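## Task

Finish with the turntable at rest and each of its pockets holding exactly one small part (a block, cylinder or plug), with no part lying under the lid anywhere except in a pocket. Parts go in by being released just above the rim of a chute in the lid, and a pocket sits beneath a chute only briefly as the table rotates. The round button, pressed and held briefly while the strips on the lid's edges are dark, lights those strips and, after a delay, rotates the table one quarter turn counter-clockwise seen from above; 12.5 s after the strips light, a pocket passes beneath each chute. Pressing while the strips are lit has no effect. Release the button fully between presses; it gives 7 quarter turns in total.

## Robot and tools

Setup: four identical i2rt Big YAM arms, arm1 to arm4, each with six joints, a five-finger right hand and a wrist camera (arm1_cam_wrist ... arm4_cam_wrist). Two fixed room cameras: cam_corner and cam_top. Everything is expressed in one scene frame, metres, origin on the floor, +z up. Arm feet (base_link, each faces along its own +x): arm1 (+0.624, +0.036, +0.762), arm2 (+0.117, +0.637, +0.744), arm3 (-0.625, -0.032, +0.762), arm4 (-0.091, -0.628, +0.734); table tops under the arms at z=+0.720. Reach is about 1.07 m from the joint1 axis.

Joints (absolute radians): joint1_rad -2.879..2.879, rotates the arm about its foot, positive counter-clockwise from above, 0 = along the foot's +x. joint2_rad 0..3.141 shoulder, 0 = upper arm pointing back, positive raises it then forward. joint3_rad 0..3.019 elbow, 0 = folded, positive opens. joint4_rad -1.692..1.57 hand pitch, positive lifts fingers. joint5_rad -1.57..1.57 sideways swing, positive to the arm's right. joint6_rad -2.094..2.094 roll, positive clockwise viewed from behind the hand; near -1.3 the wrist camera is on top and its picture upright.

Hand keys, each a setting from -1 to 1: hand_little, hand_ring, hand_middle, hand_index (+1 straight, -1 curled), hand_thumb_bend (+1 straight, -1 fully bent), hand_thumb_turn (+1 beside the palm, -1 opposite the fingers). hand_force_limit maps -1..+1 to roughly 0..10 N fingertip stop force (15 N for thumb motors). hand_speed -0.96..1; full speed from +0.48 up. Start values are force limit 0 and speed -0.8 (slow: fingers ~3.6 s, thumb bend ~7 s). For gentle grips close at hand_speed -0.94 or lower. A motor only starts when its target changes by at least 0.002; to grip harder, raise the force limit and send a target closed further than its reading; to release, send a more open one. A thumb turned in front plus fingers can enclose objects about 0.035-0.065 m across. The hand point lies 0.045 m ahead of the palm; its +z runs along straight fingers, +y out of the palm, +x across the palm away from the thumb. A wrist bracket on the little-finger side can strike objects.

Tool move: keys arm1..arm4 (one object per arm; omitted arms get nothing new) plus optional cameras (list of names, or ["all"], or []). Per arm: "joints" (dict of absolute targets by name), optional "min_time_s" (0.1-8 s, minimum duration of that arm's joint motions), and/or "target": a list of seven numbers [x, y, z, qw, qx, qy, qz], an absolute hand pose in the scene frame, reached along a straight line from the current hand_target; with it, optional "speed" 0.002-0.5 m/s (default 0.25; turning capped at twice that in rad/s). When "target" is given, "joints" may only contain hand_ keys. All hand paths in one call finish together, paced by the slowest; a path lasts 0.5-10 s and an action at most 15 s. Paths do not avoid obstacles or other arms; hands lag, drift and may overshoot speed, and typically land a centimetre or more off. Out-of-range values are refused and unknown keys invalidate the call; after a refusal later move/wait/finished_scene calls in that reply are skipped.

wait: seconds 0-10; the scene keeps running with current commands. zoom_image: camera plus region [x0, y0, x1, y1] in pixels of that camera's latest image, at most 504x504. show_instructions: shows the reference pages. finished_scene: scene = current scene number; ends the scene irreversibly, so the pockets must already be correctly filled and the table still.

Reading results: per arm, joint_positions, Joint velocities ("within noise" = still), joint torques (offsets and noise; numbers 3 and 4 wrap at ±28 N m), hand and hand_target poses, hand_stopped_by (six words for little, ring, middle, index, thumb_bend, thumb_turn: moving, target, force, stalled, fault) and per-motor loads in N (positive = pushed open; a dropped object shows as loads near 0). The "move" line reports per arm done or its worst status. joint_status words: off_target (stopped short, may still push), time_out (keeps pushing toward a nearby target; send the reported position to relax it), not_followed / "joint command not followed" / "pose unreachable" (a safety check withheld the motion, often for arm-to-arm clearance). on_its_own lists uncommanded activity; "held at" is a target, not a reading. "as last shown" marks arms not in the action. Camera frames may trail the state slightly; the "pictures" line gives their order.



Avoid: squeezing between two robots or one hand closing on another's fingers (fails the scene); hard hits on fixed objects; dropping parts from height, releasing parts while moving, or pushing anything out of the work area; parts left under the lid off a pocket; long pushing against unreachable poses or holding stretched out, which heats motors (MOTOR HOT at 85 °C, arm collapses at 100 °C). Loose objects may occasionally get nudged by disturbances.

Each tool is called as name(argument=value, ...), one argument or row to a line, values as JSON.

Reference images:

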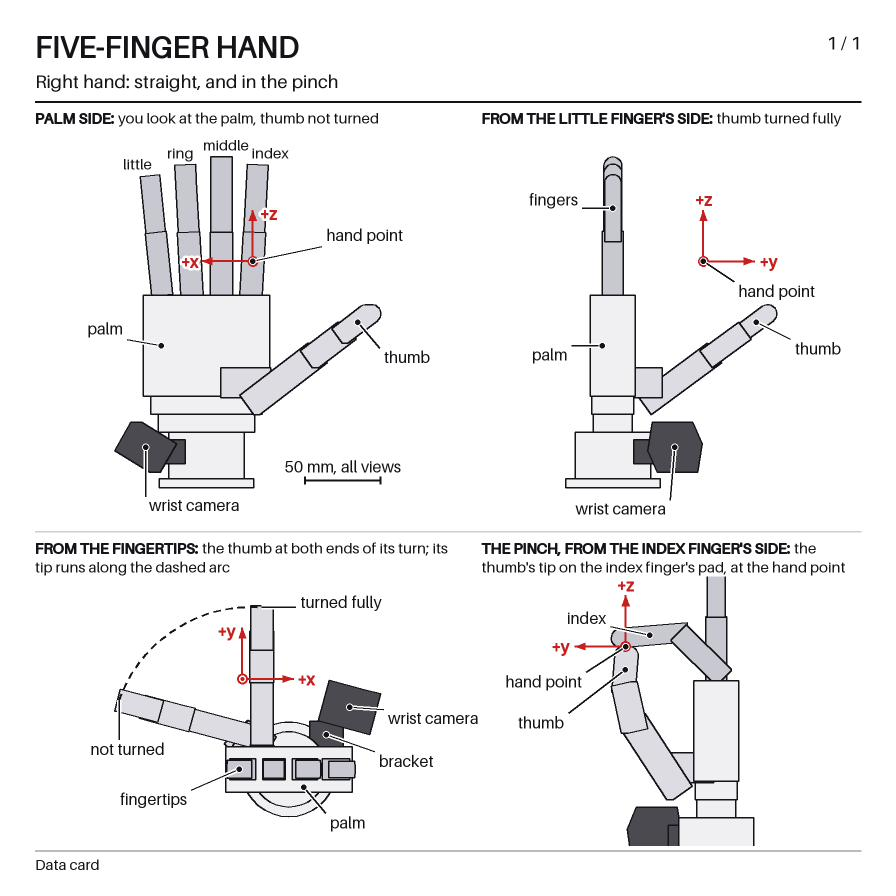

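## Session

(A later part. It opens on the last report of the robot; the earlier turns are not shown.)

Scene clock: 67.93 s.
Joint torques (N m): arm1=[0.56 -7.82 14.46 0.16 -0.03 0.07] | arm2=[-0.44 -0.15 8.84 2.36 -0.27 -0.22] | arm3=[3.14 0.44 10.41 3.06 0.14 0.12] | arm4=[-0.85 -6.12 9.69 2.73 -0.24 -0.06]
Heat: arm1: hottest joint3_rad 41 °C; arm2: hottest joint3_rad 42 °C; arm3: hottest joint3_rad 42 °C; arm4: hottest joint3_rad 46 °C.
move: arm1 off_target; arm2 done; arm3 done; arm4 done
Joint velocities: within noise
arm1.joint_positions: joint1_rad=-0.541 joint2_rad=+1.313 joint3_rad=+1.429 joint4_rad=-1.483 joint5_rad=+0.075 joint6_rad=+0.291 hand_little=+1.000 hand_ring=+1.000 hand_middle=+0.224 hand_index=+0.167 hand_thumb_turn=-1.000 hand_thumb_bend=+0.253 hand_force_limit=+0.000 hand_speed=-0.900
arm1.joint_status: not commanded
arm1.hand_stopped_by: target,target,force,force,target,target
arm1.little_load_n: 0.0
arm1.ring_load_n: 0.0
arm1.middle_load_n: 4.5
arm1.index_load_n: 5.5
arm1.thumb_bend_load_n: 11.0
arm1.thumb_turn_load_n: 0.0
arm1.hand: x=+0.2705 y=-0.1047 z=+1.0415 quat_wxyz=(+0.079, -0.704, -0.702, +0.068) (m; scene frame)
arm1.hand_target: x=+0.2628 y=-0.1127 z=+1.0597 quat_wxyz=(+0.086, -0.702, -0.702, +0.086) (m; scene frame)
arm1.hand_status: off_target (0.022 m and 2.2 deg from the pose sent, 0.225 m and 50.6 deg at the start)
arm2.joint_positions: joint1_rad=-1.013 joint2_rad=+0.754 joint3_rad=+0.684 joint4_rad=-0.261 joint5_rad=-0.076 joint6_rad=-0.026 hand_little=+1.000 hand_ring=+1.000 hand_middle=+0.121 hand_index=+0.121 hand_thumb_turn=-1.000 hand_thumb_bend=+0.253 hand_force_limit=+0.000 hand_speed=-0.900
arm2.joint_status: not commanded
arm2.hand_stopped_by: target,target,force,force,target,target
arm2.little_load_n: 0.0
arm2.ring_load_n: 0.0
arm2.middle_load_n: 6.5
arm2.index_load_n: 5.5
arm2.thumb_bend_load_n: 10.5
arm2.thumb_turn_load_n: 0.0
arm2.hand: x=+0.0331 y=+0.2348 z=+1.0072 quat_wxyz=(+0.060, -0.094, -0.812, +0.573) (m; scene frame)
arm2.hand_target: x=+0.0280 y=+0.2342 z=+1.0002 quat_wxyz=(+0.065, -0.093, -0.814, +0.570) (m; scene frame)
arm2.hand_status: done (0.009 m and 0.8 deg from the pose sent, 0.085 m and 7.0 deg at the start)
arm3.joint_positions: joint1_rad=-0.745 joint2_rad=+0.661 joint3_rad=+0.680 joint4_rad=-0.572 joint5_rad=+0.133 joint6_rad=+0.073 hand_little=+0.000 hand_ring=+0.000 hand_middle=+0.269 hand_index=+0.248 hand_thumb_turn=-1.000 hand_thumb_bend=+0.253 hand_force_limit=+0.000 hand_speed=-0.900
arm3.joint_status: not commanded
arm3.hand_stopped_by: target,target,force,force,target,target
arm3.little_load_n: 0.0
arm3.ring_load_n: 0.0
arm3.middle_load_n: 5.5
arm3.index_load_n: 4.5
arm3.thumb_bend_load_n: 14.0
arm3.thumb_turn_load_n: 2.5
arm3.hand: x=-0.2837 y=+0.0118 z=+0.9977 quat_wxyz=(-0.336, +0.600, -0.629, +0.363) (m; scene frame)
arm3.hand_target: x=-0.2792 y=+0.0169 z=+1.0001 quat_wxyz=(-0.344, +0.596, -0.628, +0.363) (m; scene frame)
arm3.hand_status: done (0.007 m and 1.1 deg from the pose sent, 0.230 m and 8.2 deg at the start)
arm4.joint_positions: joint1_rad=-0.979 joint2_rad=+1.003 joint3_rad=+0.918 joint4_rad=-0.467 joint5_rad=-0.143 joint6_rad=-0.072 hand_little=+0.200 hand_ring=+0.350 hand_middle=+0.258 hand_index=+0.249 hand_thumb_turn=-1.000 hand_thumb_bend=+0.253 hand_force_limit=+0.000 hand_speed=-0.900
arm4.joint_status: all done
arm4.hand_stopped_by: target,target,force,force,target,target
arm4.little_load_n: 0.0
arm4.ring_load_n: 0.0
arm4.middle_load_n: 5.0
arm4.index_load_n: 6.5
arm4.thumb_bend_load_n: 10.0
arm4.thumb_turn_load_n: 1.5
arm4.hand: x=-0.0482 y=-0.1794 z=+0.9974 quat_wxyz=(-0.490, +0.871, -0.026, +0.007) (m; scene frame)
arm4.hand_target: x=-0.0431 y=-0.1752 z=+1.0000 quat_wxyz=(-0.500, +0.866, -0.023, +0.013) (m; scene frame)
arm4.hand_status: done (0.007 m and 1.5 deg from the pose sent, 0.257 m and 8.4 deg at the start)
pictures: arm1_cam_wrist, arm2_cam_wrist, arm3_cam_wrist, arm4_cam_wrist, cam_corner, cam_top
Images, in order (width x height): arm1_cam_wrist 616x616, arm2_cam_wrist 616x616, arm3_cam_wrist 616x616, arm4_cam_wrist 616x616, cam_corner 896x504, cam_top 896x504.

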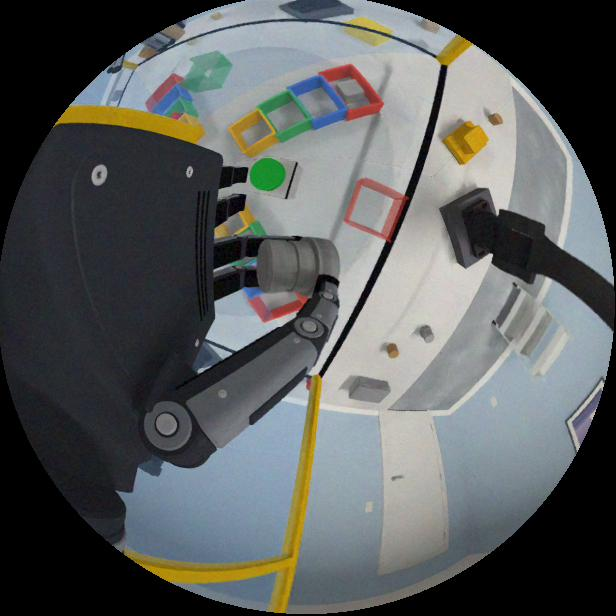

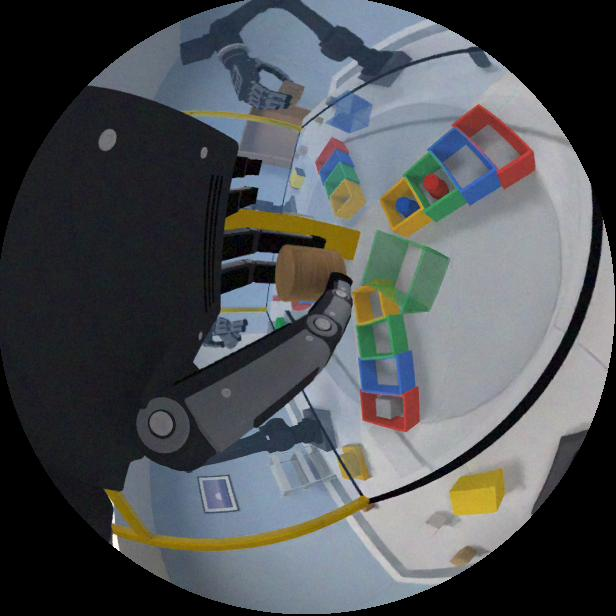

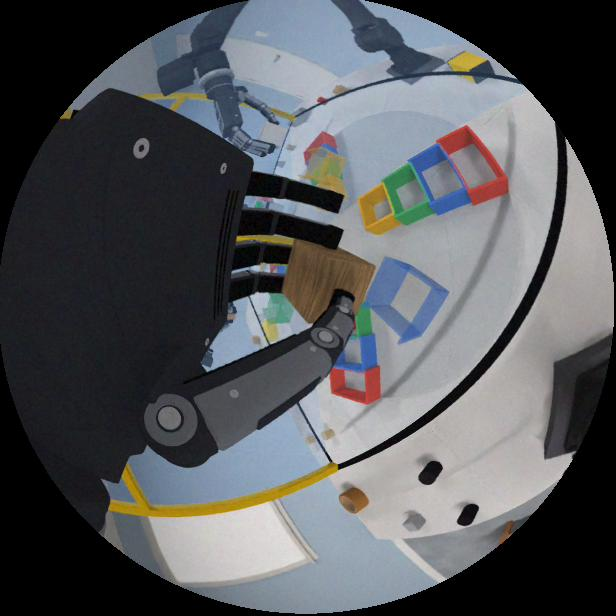

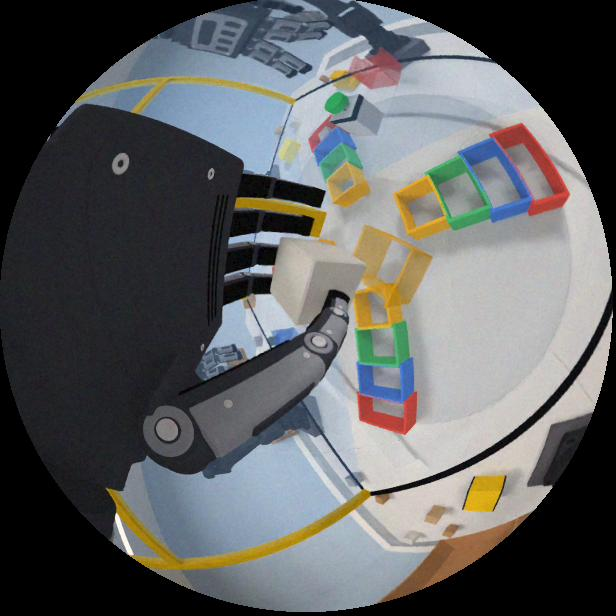

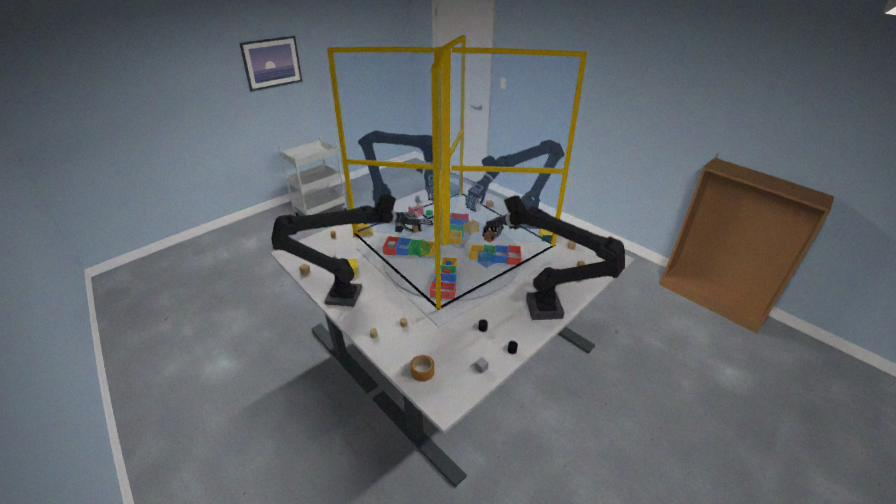

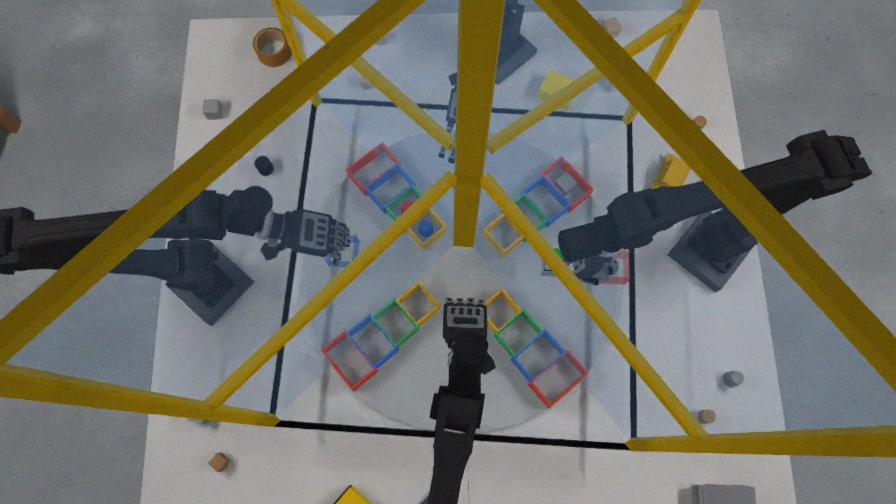

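move(
  arm1={"target": [0.262, -0.078, 0.995, 0.0862, -0.7019, -0.7019, 0.0862], "speed": 0.12},
  arm2={"target": [0.030, 0.230, 0.95, 0.0649, -0.0927, -0.8140, 0.5700], "speed": 0.1},
  arm3={"target": [-0.286, 0.025, 0.945, 0.3442, -0.5961, 0.6282, -0.3627], "speed": 0.1},
  arm4={"target": [-0.031, -0.164, 0.945, 0.4998, -0.8657, 0.0227, -0.0131], "speed": 0.1},
  cameras=["all"],
)

zoom_image(
  camera="cam_top",
  region=[310, 220, 380, 290],
)

zoom_image(
  camera="cam_top",
  region=[425, 285, 495, 355],
)

zoom_image(
  camera="cam_corner",
  region=[380, 190, 460, 260],
)

zoom_image(
  camera="arm1_cam_wrist",
  region=[180, 100, 430, 350],
)

zoom_image(
  camera="arm2_cam_wrist",
  region=[260, 160, 500, 400],
)

Scene clock: 72.17 s.
Joint torques (N m): arm1=[-1.14 -8.47 10.06 0.81 -0.05 -0.03] | arm2=[0.32 -0.56 8.58 2.32 -0.02 -0.18] | arm3=[3.02 -0.21 10.37 2.97 0.17 0.09] | arm4=[-0.79 -6.59 9.36 2.74 -0.25 -0.06]
Heat: arm1: hottest joint3_rad 41 °C; arm2: hottest joint3_rad 43 °C; arm3: hottest joint3_rad 42 °C; arm4: hottest joint3_rad 46 °C.
move: arm1 done; arm2 done; arm3 done; arm4 done
Joint velocities: within noise
arm1.joint_positions: joint1_rad=-0.607 joint2_rad=+1.293 joint3_rad=+1.278 joint4_rad=-1.328 joint5_rad=+0.054 joint6_rad=+0.220 hand_little=+1.000 hand_ring=+1.000 hand_middle=+0.224 hand_index=+0.167 hand_thumb_turn=-1.000 hand_thumb_bend=+0.253 hand_force_limit=+0.000 hand_speed=-0.900
arm1.joint_status: not commanded
arm1.hand_stopped_by: target,target,force,force,target,target
arm1.little_load_n: 0.0
arm1.ring_load_n: 0.0
arm1.middle_load_n: 4.5
arm1.index_load_n: 5.5
arm1.thumb_bend_load_n: 11.0
arm1.thumb_turn_load_n: 0.0
arm1.hand: x=+0.2642 y=-0.0812 z=+0.9916 quat_wxyz=(+0.082, -0.701, -0.704, +0.078) (m; scene frame)
arm1.hand_target: x=+0.2620 y=-0.0781 z=+0.9950 quat_wxyz=(+0.086, -0.702, -0.702, +0.086) (m; scene frame)
arm1.hand_status: done (0.005 m and 1.1 deg from the pose sent, 0.054 m and 2.2 deg at the start)
arm2.joint_positions: joint1_rad=-1.013 joint2_rad=+0.800 joint3_rad=+0.569 joint4_rad=-0.101 joint5_rad=-0.073 joint6_rad=-0.026 hand_little=+1.000 hand_ring=+1.000 hand_middle=+0.121 hand_index=+0.121 hand_thumb_turn=-1.000 hand_thumb_bend=+0.253 hand_force_limit=+0.000 hand_speed=-0.900
arm2.joint_status: not commanded
arm2.hand_stopped_by: target,target,force,force,target,target
arm2.little_load_n: 0.0
arm2.ring_load_n: 0.0
arm2.middle_load_n: 6.5
arm2.index_load_n: 5.5
arm2.thumb_bend_load_n: 10.5
arm2.thumb_turn_load_n: 0.5
arm2.hand: x=+0.0317 y=+0.2307 z=+0.9564 quat_wxyz=(+0.061, -0.095, -0.812, +0.572) (m; scene frame)
arm2.hand_target: x=+0.0300 y=+0.2302 z=+0.9500 quat_wxyz=(+0.065, -0.093, -0.814, +0.570) (m; scene frame)
arm2.hand_status: done (0.007 m and 0.7 deg from the pose sent, 0.057 m and 0.8 deg at the start)
arm3.joint_positions: joint1_rad=-0.700 joint2_rad=+0.661 joint3_rad=+0.533 joint4_rad=-0.441 joint5_rad=+0.170 joint6_rad=+0.096 hand_little=+0.000 hand_ring=+0.000 hand_middle=+0.269 hand_index=+0.248 hand_thumb_turn=-1.000 hand_thumb_bend=+0.253 hand_force_limit=+0.000 hand_speed=-0.900
arm3.joint_status: not commanded
arm3.hand_stopped_by: target,target,force,force,target,target
arm3.little_load_n: 0.0
arm3.ring_load_n: 0.0
arm3.middle_load_n: 5.0
arm3.index_load_n: 4.0
arm3.thumb_bend_load_n: 14.0
arm3.thumb_turn_load_n: 2.5
arm3.hand: x=-0.2895 y=+0.0199 z=+0.9391 quat_wxyz=(-0.332, +0.602, -0.630, +0.360) (m; scene frame)
arm3.hand_target: x=-0.2862 y=+0.0250 z=+0.9450 quat_wxyz=(-0.344, +0.596, -0.628, +0.362) (m; scene frame)
arm3.hand_status: done (0.009 m and 1.7 deg from the pose sent, 0.054 m and 1.1 deg at the start)
arm4.joint_positions: joint1_rad=-1.007 joint2_rad=+1.071 joint3_rad=+0.818 joint4_rad=-0.299 joint5_rad=-0.167 joint6_rad=-0.086 hand_little=+0.200 hand_ring=+0.350 hand_middle=+0.258 hand_index=+0.249 hand_thumb_turn=-1.000 hand_thumb_bend=+0.253 hand_force_limit=+0.000 hand_speed=-0.900
arm4.joint_status: not commanded
arm4.hand_stopped_by: target,target,force,force,target,target
arm4.little_load_n: 0.0
arm4.ring_load_n: 0.0
arm4.middle_load_n: 5.0
arm4.index_load_n: 6.5
arm4.thumb_bend_load_n: 10.0
arm4.thumb_turn_load_n: 1.0
arm4.hand: x=-0.0360 y=-0.1678 z=+0.9434 quat_wxyz=(-0.491, +0.871, -0.027, +0.007) (m; scene frame)
arm4.hand_target: x=-0.0309 y=-0.1641 z=+0.9451 quat_wxyz=(-0.500, +0.866, -0.023, +0.013) (m; scene frame)
arm4.hand_status: done (0.006 m and 1.4 deg from the pose sent, 0.057 m and 1.5 deg at the start)
pictures: arm1_cam_wrist, arm2_cam_wrist, arm3_cam_wrist, arm4_cam_wrist, cam_corner, cam_top
Images, in order (width x height): arm1_cam_wrist 616x616, arm2_cam_wrist 616x616, arm3_cam_wrist 616x616, arm4_cam_wrist 616x616, cam_corner 896x504, cam_top 896x504.

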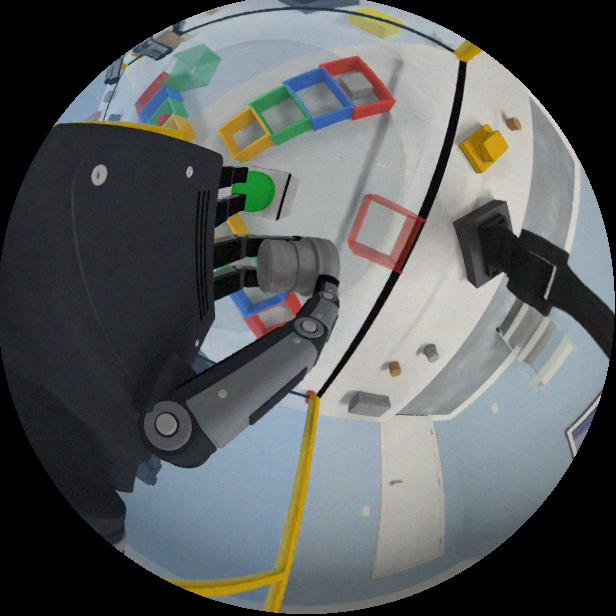

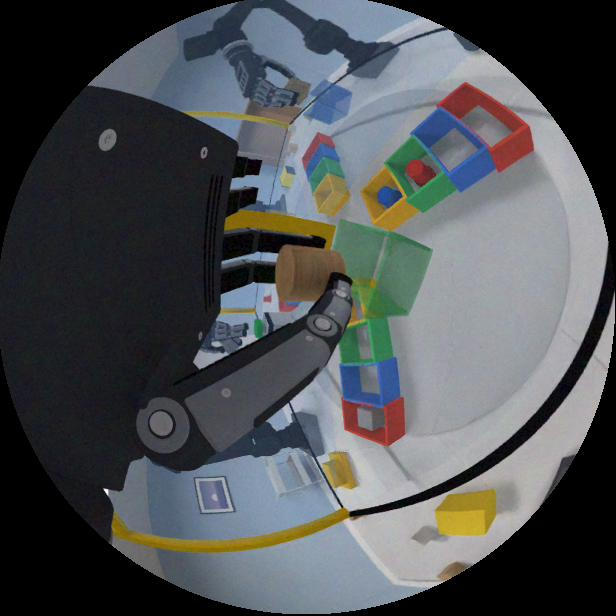

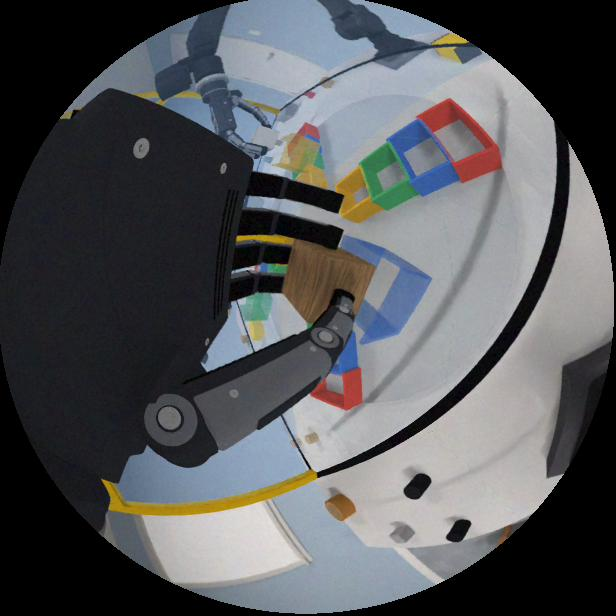

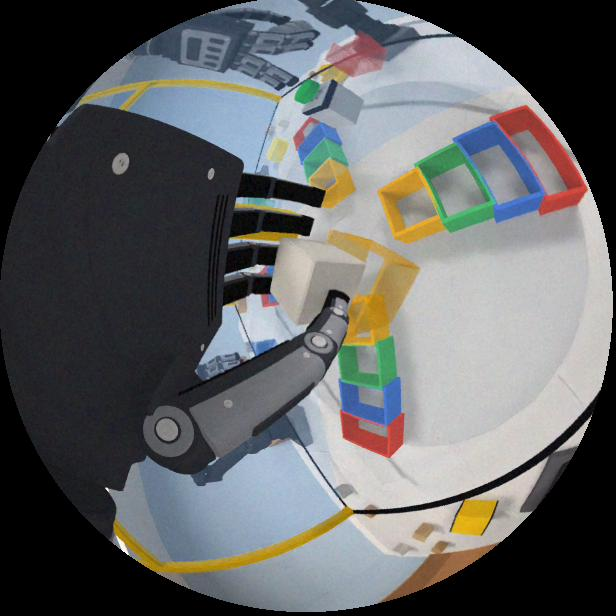

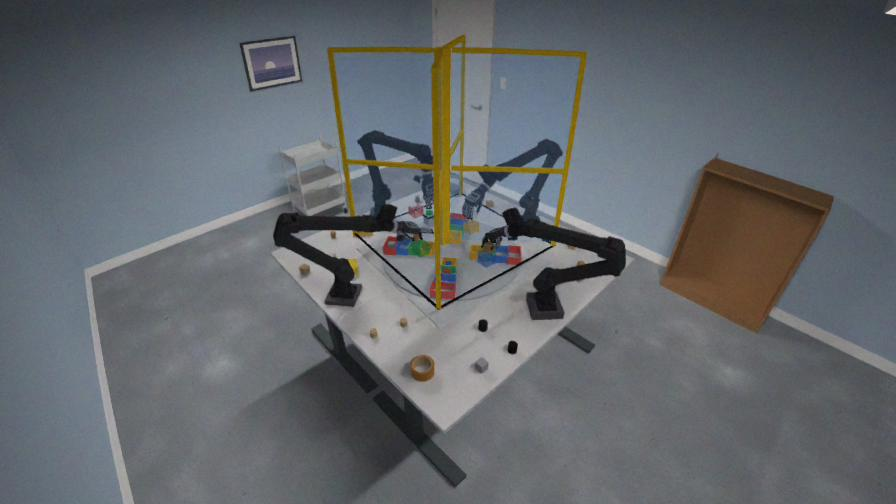

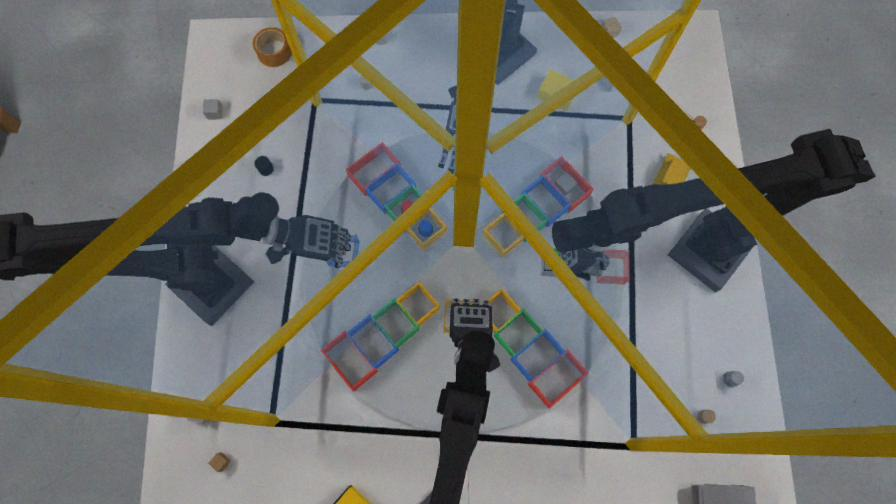

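Scaled by 7.200 from the camera's 896x504 image, which has a finer 1280x720 frame.

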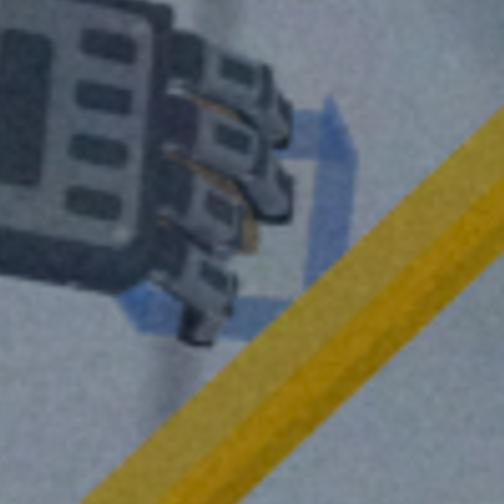

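Scaled by 7.200 from the camera's 896x504 image, which has a finer 1280x720 frame.

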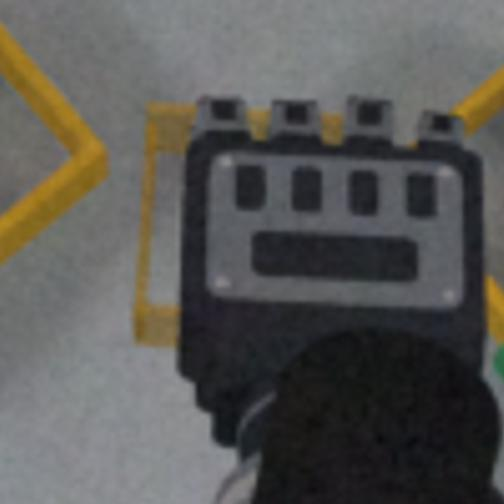

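Scaled by 6.300 from the camera's 896x504 image, which has a finer 1280x720 frame.

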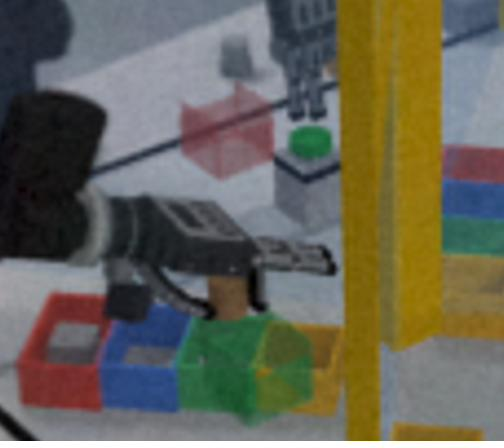

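Scaled by 2.016 from the camera's 616x616 image, which has a finer 880x880 frame.

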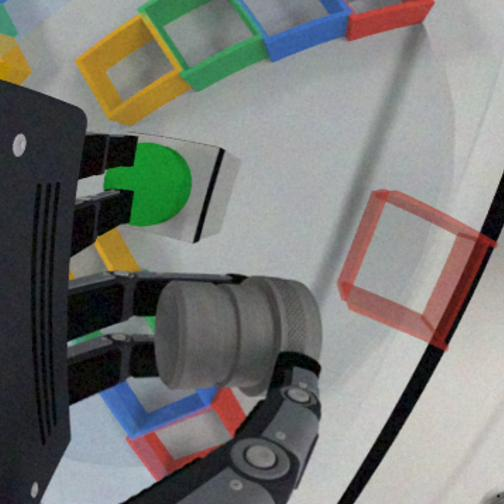

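Scaled by 2.100 from the camera's 616x616 image, which has a finer 880x880 frame.

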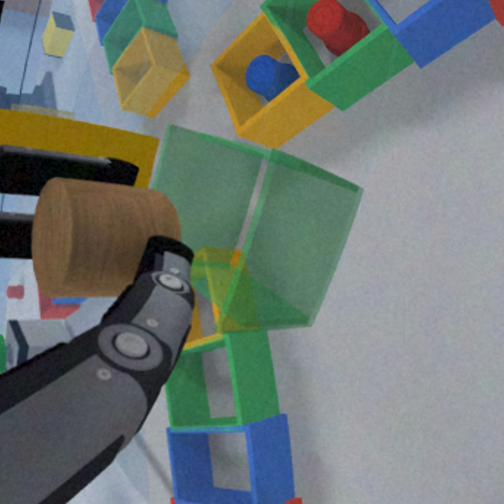

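move(
  arm1={"target": [0.330, -0.055, 1.07, 0.4056, -0.5793, -0.5793, 0.4056], "speed": 0.25},
  arm2={"target": [0.019, 0.220, 0.925, 0.0649, -0.0927, -0.8140, 0.5700], "speed": 0.08},
  arm3={"target": [-0.282, 0.028, 0.936, 0.3442, -0.5961, 0.6282, -0.3627], "speed": 0.08},
  arm4={"target": [-0.0325, -0.158, 0.934, 0.4998, -0.8657, 0.0227, -0.0131], "speed": 0.08},
)

move(
  arm1={"target": [0.3465, -0.040, 0.97, 0.4056, -0.5793, -0.5793, 0.4056], "speed": 0.15},
  cameras=["arm1_cam_wrist", "arm2_cam_wrist", "cam_corner", "cam_top"],
)

zoom_image(
  camera="cam_top",
  region=[580, 230, 650, 300],
)

zoom_image(
  camera="cam_top",
  region=[310, 220, 380, 290],
)

zoom_image(
  camera="cam_top",
  region=[425, 285, 495, 355],
)

zoom_image(
  camera="cam_corner",
  region=[380, 190, 460, 260],
)

Scene clock: 77.17 s.
Joint torques (N m): arm1=[0.32 0.56 11.12 2.09 0.25 -0.04] | arm2=[-0.67 -1.14 8.28 2.35 -0.29 -0.21] | arm3=[3.19 0.56 10.3 3.04 0.19 0.11] | arm4=[-0.15 -6.59 9.17 2.74 -0.07 -0.02]
Heat: arm1: hottest joint3_rad 42 °C; arm2: hottest joint3_rad 43 °C; arm3: hottest joint3_rad 42 °C; arm4: hottest joint3_rad 46 °C.
move: arm1 done; arm2 done; arm3 done; arm4 done
Joint velocities: within noise
arm1.joint_positions: joint1_rad=-0.416 joint2_rad=+0.440 joint3_rad=+0.719 joint4_rad=-0.680 joint5_rad=+0.401 joint6_rad=+0.162 hand_little=+1.000 hand_ring=+1.000 hand_middle=+0.224 hand_index=+0.167 hand_thumb_turn=-1.000 hand_thumb_bend=+0.253 hand_force_limit=+0.000 hand_speed=-0.900
arm1.joint_status: not commanded
arm1.hand_stopped_by: target,target,force,force,target,target
arm1.little_load_n: 0.0
arm1.ring_load_n: 0.0
arm1.middle_load_n: 4.0
arm1.index_load_n: 5.0
arm1.thumb_bend_load_n: 11.0
arm1.thumb_turn_load_n: 0.0
arm1.hand: x=+0.3308 y=-0.0516 z=+1.0632 quat_wxyz=(+0.402, -0.587, -0.582, +0.395) (m; scene frame)
arm1.hand_target: x=+0.3301 y=-0.0550 z=+1.0699 quat_wxyz=(+0.405, -0.579, -0.579, +0.406) (m; scene frame)
arm1.hand_status: done (0.008 m and 1.6 deg from the pose sent, 0.106 m and 57.0 deg at the start)
arm2.joint_positions: joint1_rad=-1.032 joint2_rad=+0.877 joint3_rad=+0.538 joint4_rad=+0.009 joint5_rad=-0.094 joint6_rad=-0.033 hand_little=+1.000 hand_ring=+1.000 hand_middle=+0.121 hand_index=+0.121 hand_thumb_turn=-1.000 hand_thumb_bend=+0.253 hand_force_limit=+0.000 hand_speed=-0.900
arm2.joint_status: not commanded
arm2.hand_stopped_by: target,target,force,force,target,target
arm2.little_load_n: 0.0
arm2.ring_load_n: 0.0
arm2.middle_load_n: 6.5
arm2.index_load_n: 5.5
arm2.thumb_bend_load_n: 10.5
arm2.thumb_turn_load_n: 0.5
arm2.hand: x=+0.0239 y=+0.2191 z=+0.9328 quat_wxyz=(+0.060, -0.094, -0.811, +0.574) (m; scene frame)
arm2.hand_target: x=+0.0192 y=+0.2201 z=+0.9252 quat_wxyz=(+0.065, -0.093, -0.814, +0.570) (m; scene frame)
arm2.hand_status: done (0.009 m and 0.8 deg from the pose sent, 0.036 m and 0.7 deg at the start)
arm3.joint_positions: joint1_rad=-0.689 joint2_rad=+0.670 joint3_rad=+0.518 joint4_rad=-0.403 joint5_rad=+0.180 joint6_rad=+0.102 hand_little=+0.000 hand_ring=+0.000 hand_middle=+0.269 hand_index=+0.248 hand_thumb_turn=-1.000 hand_thumb_bend=+0.253 hand_force_limit=+0.000 hand_speed=-0.900
arm3.joint_status: not commanded
arm3.hand_stopped_by: target,target,force,force,target,target
arm3.little_load_n: 0.0
arm3.ring_load_n: 0.0
arm3.middle_load_n: 5.5
arm3.index_load_n: 4.0
arm3.thumb_bend_load_n: 13.5
arm3.thumb_turn_load_n: 2.5
arm3.hand: x=-0.2858 y=+0.0228 z=+0.9353 quat_wxyz=(-0.337, +0.599, -0.628, +0.364) (m; scene frame)
arm3.hand_target: x=-0.2822 y=+0.0280 z=+0.9362 quat_wxyz=(-0.344, +0.596, -0.628, +0.363) (m; scene frame)
arm3.hand_status: done (0.007 m and 0.9 deg from the pose sent, 0.012 m and 1.7 deg at the start)
arm4.joint_positions: joint1_rad=-1.007 joint2_rad=+1.094 joint3_rad=+0.807 joint4_rad=-0.260 joint5_rad=-0.164 joint6_rad=-0.086 hand_little=+0.200 hand_ring=+0.350 hand_middle=+0.258 hand_index=+0.249 hand_thumb_turn=-1.000 hand_thumb_bend=+0.253 hand_force_limit=+0.000 hand_speed=-0.900
arm4.joint_status: not commanded
arm4.hand_stopped_by: target,target,force,force,target,target
arm4.little_load_n: 0.0
arm4.ring_load_n: 0.0
arm4.middle_load_n: 5.0
arm4.index_load_n: 6.5
arm4.thumb_bend_load_n: 10.0
arm4.thumb_turn_load_n: 1.0
arm4.hand: x=-0.0340 y=-0.1621 z=+0.9344 quat_wxyz=(-0.493, +0.869, -0.027, +0.009) (m; scene frame)
arm4.hand_target: x=-0.0325 y=-0.1582 z=+0.9341 quat_wxyz=(-0.500, +0.866, -0.023, +0.013) (m; scene frame)
arm4.hand_status: done (0.004 m and 1.1 deg from the pose sent, 0.014 m and 1.4 deg at the start)
pictures: none

Scene clock: 78.60 s.
Joint torques (N m): arm1=[-1.32 1.2 11.54 2.07 0.04 -0.06] | arm2=[-0.73 -0.97 8.27 2.35 -0.27 -0.22] | arm3=[3.14 0.73 10.19 3.04 0.16 0.11] | arm4=[-0.09 -6.65 9.16 2.73 -0.07 -0.02]
Heat: arm1: hottest joint3_rad 42 °C; arm2: hottest joint3_rad 43 °C; arm3: hottest joint3_rad 42 °C; arm4: hottest joint3_rad 46 °C.
move: arm1 done
Joint velocities: within noise
arm1.joint_positions: joint1_rad=-0.446 joint2_rad=+0.283 joint3_rad=+0.430 joint4_rad=-0.545 joint5_rad=+0.356 joint6_rad=+0.141 hand_little=+1.000 hand_ring=+1.000 hand_middle=+0.224 hand_index=+0.167 hand_thumb_turn=-1.000 hand_thumb_bend=+0.253 hand_force_limit=+0.000 hand_speed=-0.900
arm1.joint_status: not commanded
arm1.hand_stopped_by: target,target,force,force,target,target
arm1.little_load_n: 0.0
arm1.ring_load_n: -0.5
arm1.middle_load_n: 4.5
arm1.index_load_n: 5.0
arm1.thumb_bend_load_n: 11.5
arm1.thumb_turn_load_n: 0.0
arm1.hand: x=+0.3498 y=-0.0423 z=+0.9613 quat_wxyz=(+0.397, -0.582, -0.589, +0.396) (m; scene frame)
arm1.hand_target: x=+0.3468 y=-0.0399 z=+0.9700 quat_wxyz=(+0.406, -0.579, -0.579, +0.405) (m; scene frame)
arm1.hand_status: done (0.010 m and 1.9 deg from the pose sent, 0.095 m and 1.6 deg at the start)
arm2, arm3, arm4: as last shown
arm3.ring_load_n: -0.5
arm3.thumb_bend_load_n: 14.0
arm4.middle_load_n: 5.5
arm4.index_load_n: 6.0
pictures: arm1_cam_wrist, arm2_cam_wrist, cam_corner, cam_top
Images, in order (width x height): arm1_cam_wrist 616x616, arm2_cam_wrist 616x616, cam_corner 896x504, cam_top 896x504.

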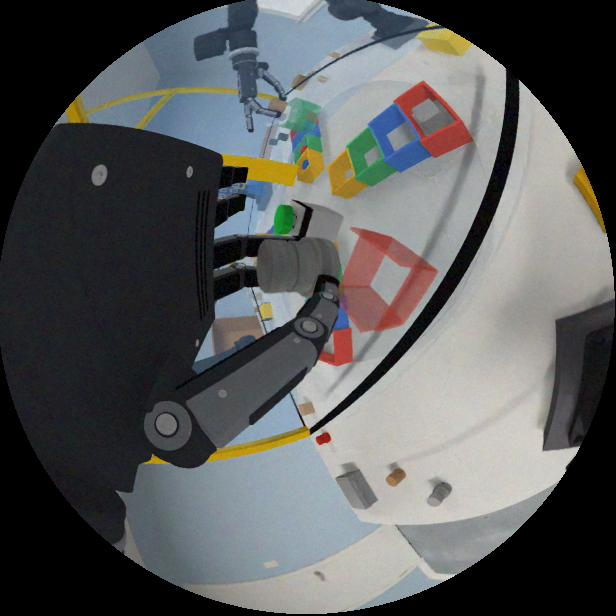

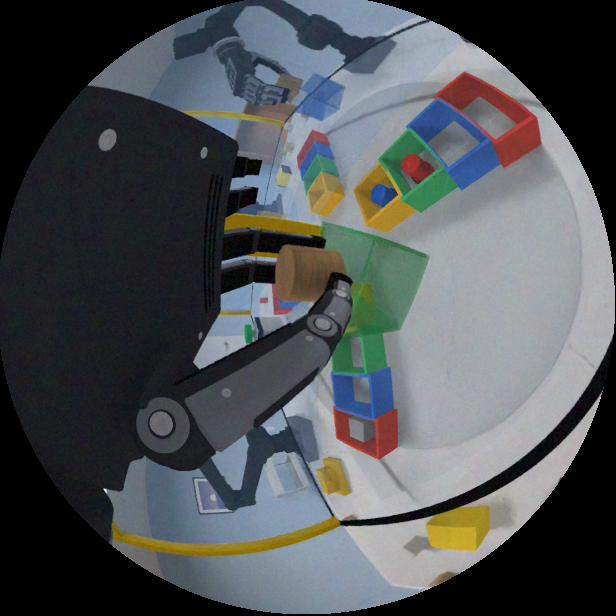

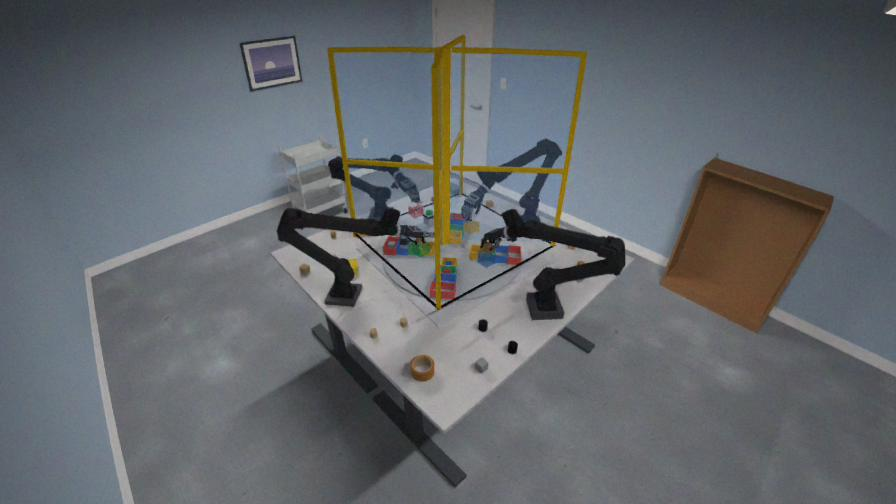

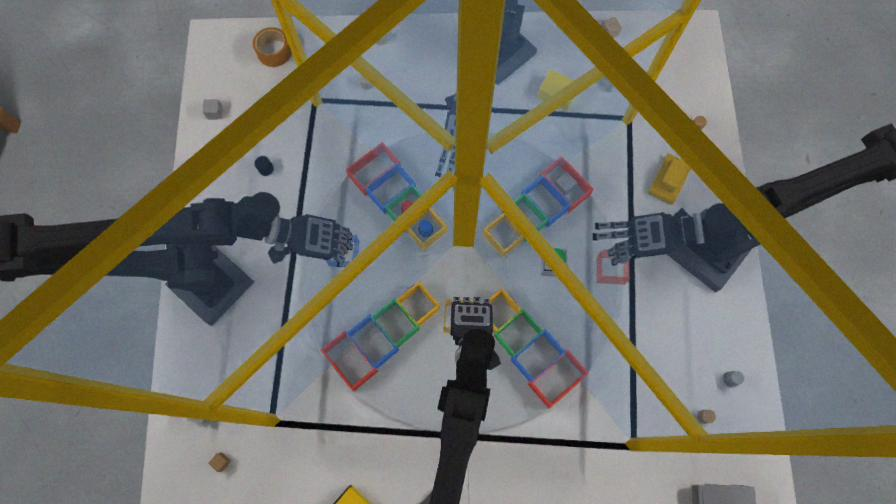

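Scaled by 7.200 from the camera's 896x504 image, which has a finer 1280x720 frame.

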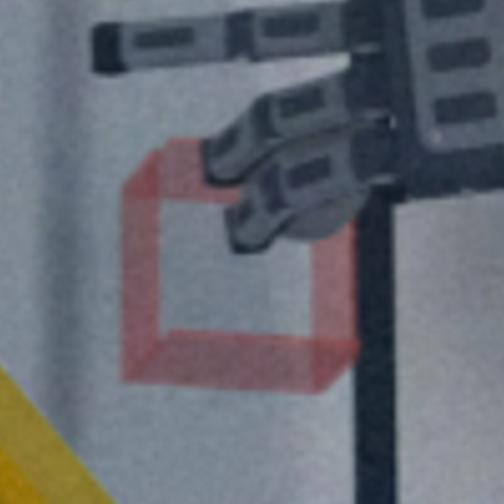

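Scaled by 7.200 from the camera's 896x504 image, which has a finer 1280x720 frame.

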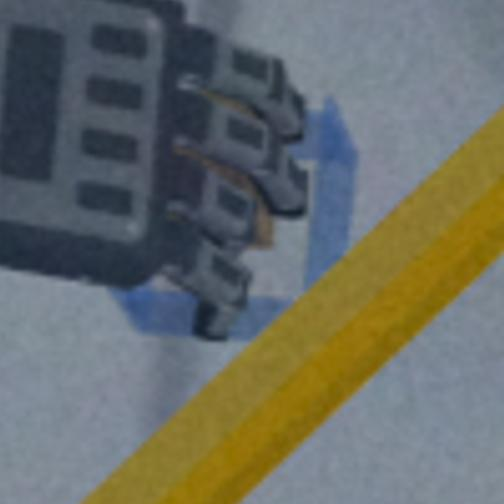

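Scaled by 7.200 from the camera's 896x504 image, which has a finer 1280x720 frame.

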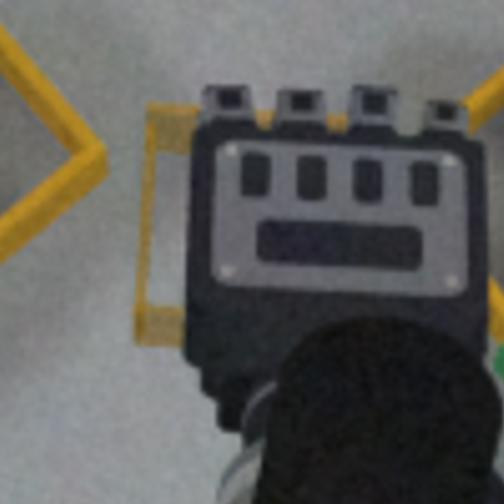

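Scaled by 6.300 from the camera's 896x504 image, which has a finer 1280x720 frame.

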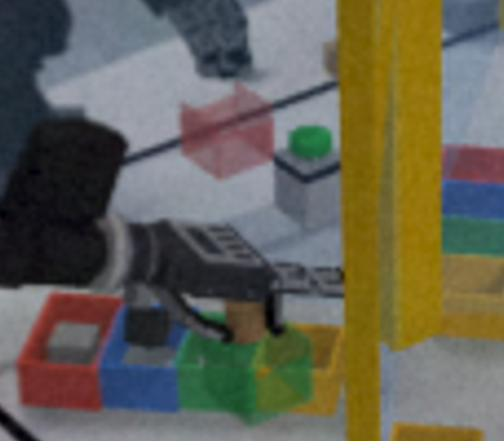

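move(
  arm1={"target": [0.351, -0.049, 0.934, 0.4056, -0.5793, -0.5793, 0.4056], "speed": 0.1},
  arm4={"target": [-0.0375, -0.158, 0.934, 0.4998, -0.8657, 0.0227, -0.0131], "speed": 0.08},
  cameras=["arm1_cam_wrist", "cam_top"],
)

zoom_image(
  camera="cam_top",
  region=[580, 230, 650, 300],
)

zoom_image(
  camera="cam_top",
  region=[425, 285, 495, 355],
)

zoom_image(
  camera="arm1_cam_wrist",
  region=[240, 190, 480, 430],
)

Scene clock: 80.30 s.
Joint torques (N m): arm1=[0.38 1.14 11.51 2.11 0.25 0.07] | arm2=[-0.62 -0.97 8.24 2.32 -0.29 -0.21] | arm3=[3.19 0.5 10.22 3 0.19 0.11] | arm4=[0.44 -6.89 8.94 2.76 -0.06 0.05]
Heat: arm1: hottest joint3_rad 42 °C; arm2: hottest joint3_rad 43 °C; arm3: hottest joint3_rad 42 °C; arm4: hottest joint3_rad 46 °C.
move: arm1 off_target; arm4 done
Joint velocities: within noise
arm1.joint_positions: joint1_rad=-0.390 joint2_rad=+0.262 joint3_rad=+0.336 joint4_rad=-0.484 joint5_rad=+0.426 joint6_rad=+0.159 hand_little=+1.000 hand_ring=+1.000 hand_middle=+0.224 hand_index=+0.167 hand_thumb_turn=-1.000 hand_thumb_bend=+0.253 hand_force_limit=+0.000 hand_speed=-0.900
arm1.joint_status: not commanded
arm1.hand_stopped_by: target,target,force,force,target,target
arm1.little_load_n: 0.0
arm1.ring_load_n: 0.0
arm1.middle_load_n: 4.0
arm1.index_load_n: 5.0
arm1.thumb_bend_load_n: 11.5
arm1.thumb_turn_load_n: -0.5
arm1.hand: x=+0.3530 y=-0.0443 z=+0.9253 quat_wxyz=(+0.404, -0.583, -0.587, +0.390) (m; scene frame)
arm1.hand_target: x=+0.3513 y=-0.0488 z=+0.9339 quat_wxyz=(+0.405, -0.579, -0.579, +0.405) (m; scene frame)
arm1.hand_status: off_target (0.010 m and 2.1 deg from the pose sent, 0.028 m and 1.9 deg at the start)
arm2, arm3: as last shown
arm3.ring_load_n: 0.0
arm3.thumb_turn_load_n: 2.0
arm4.joint_positions: joint1_rad=-1.000 joint2_rad=+1.094 joint3_rad=+0.807 joint4_rad=-0.260 joint5_rad=-0.152 joint6_rad=-0.086 hand_little=+0.200 hand_ring=+0.350 hand_middle=+0.258 hand_index=+0.249 hand_thumb_turn=-1.000 hand_thumb_bend=+0.253 hand_force_limit=+0.000 hand_speed=-0.900
arm4.joint_status: not commanded
arm4.hand_stopped_by: target,target,force,force,target,target
arm4.little_load_n: 0.0
arm4.ring_load_n: 0.0
arm4.middle_load_n: 5.0
arm4.index_load_n: 6.0
arm4.thumb_bend_load_n: 10.0
arm4.thumb_turn_load_n: 1.0
arm4.hand: x=-0.0350 y=-0.1617 z=+0.9340 quat_wxyz=(-0.493, +0.870, -0.027, +0.012) (m; scene frame)
arm4.hand_target: x=-0.0376 y=-0.1582 z=+0.9341 quat_wxyz=(-0.500, +0.866, -0.023, +0.013) (m; scene frame)
arm4.hand_status: done (0.004 m and 1.1 deg from the pose sent, 0.005 m and 1.1 deg at the start)
pictures: arm1_cam_wrist, cam_top
Images, in order (width x height): arm1_cam_wrist 616x616, cam_top 896x504.

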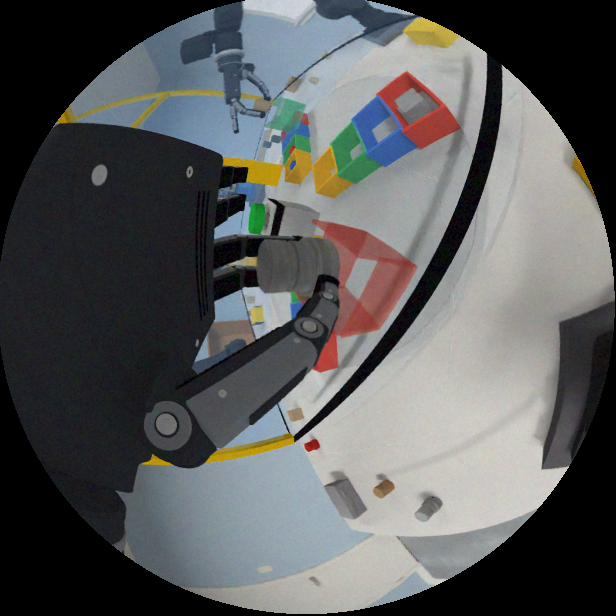

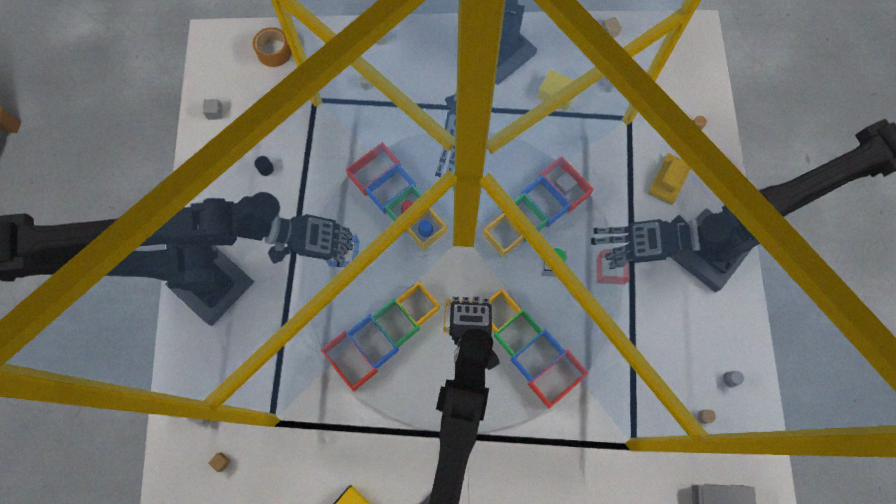

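Scaled by 7.200 from the camera's 896x504 image, which has a finer 1280x720 frame.

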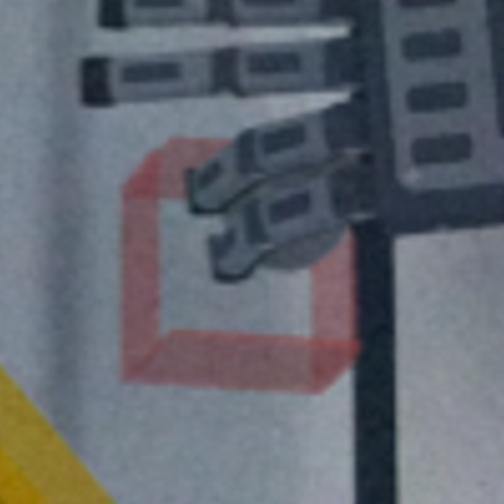

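Scaled by 7.200 from the camera's 896x504 image, which has a finer 1280x720 frame.

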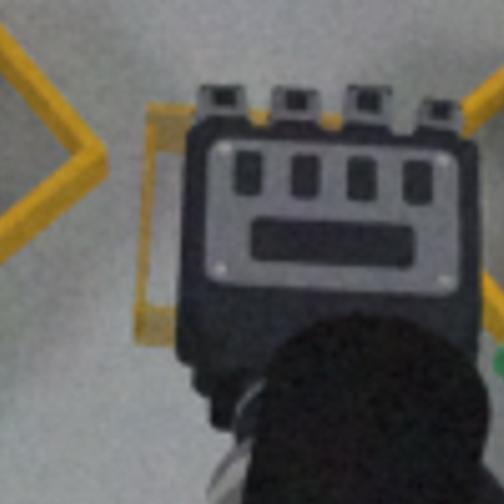

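Scaled by 2.100 from the camera's 616x616 image, which has a finer 880x880 frame.

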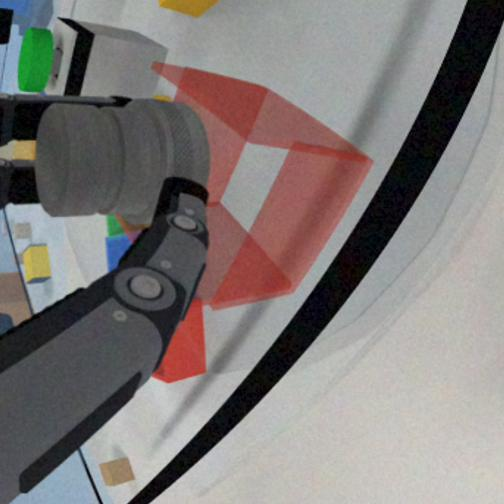

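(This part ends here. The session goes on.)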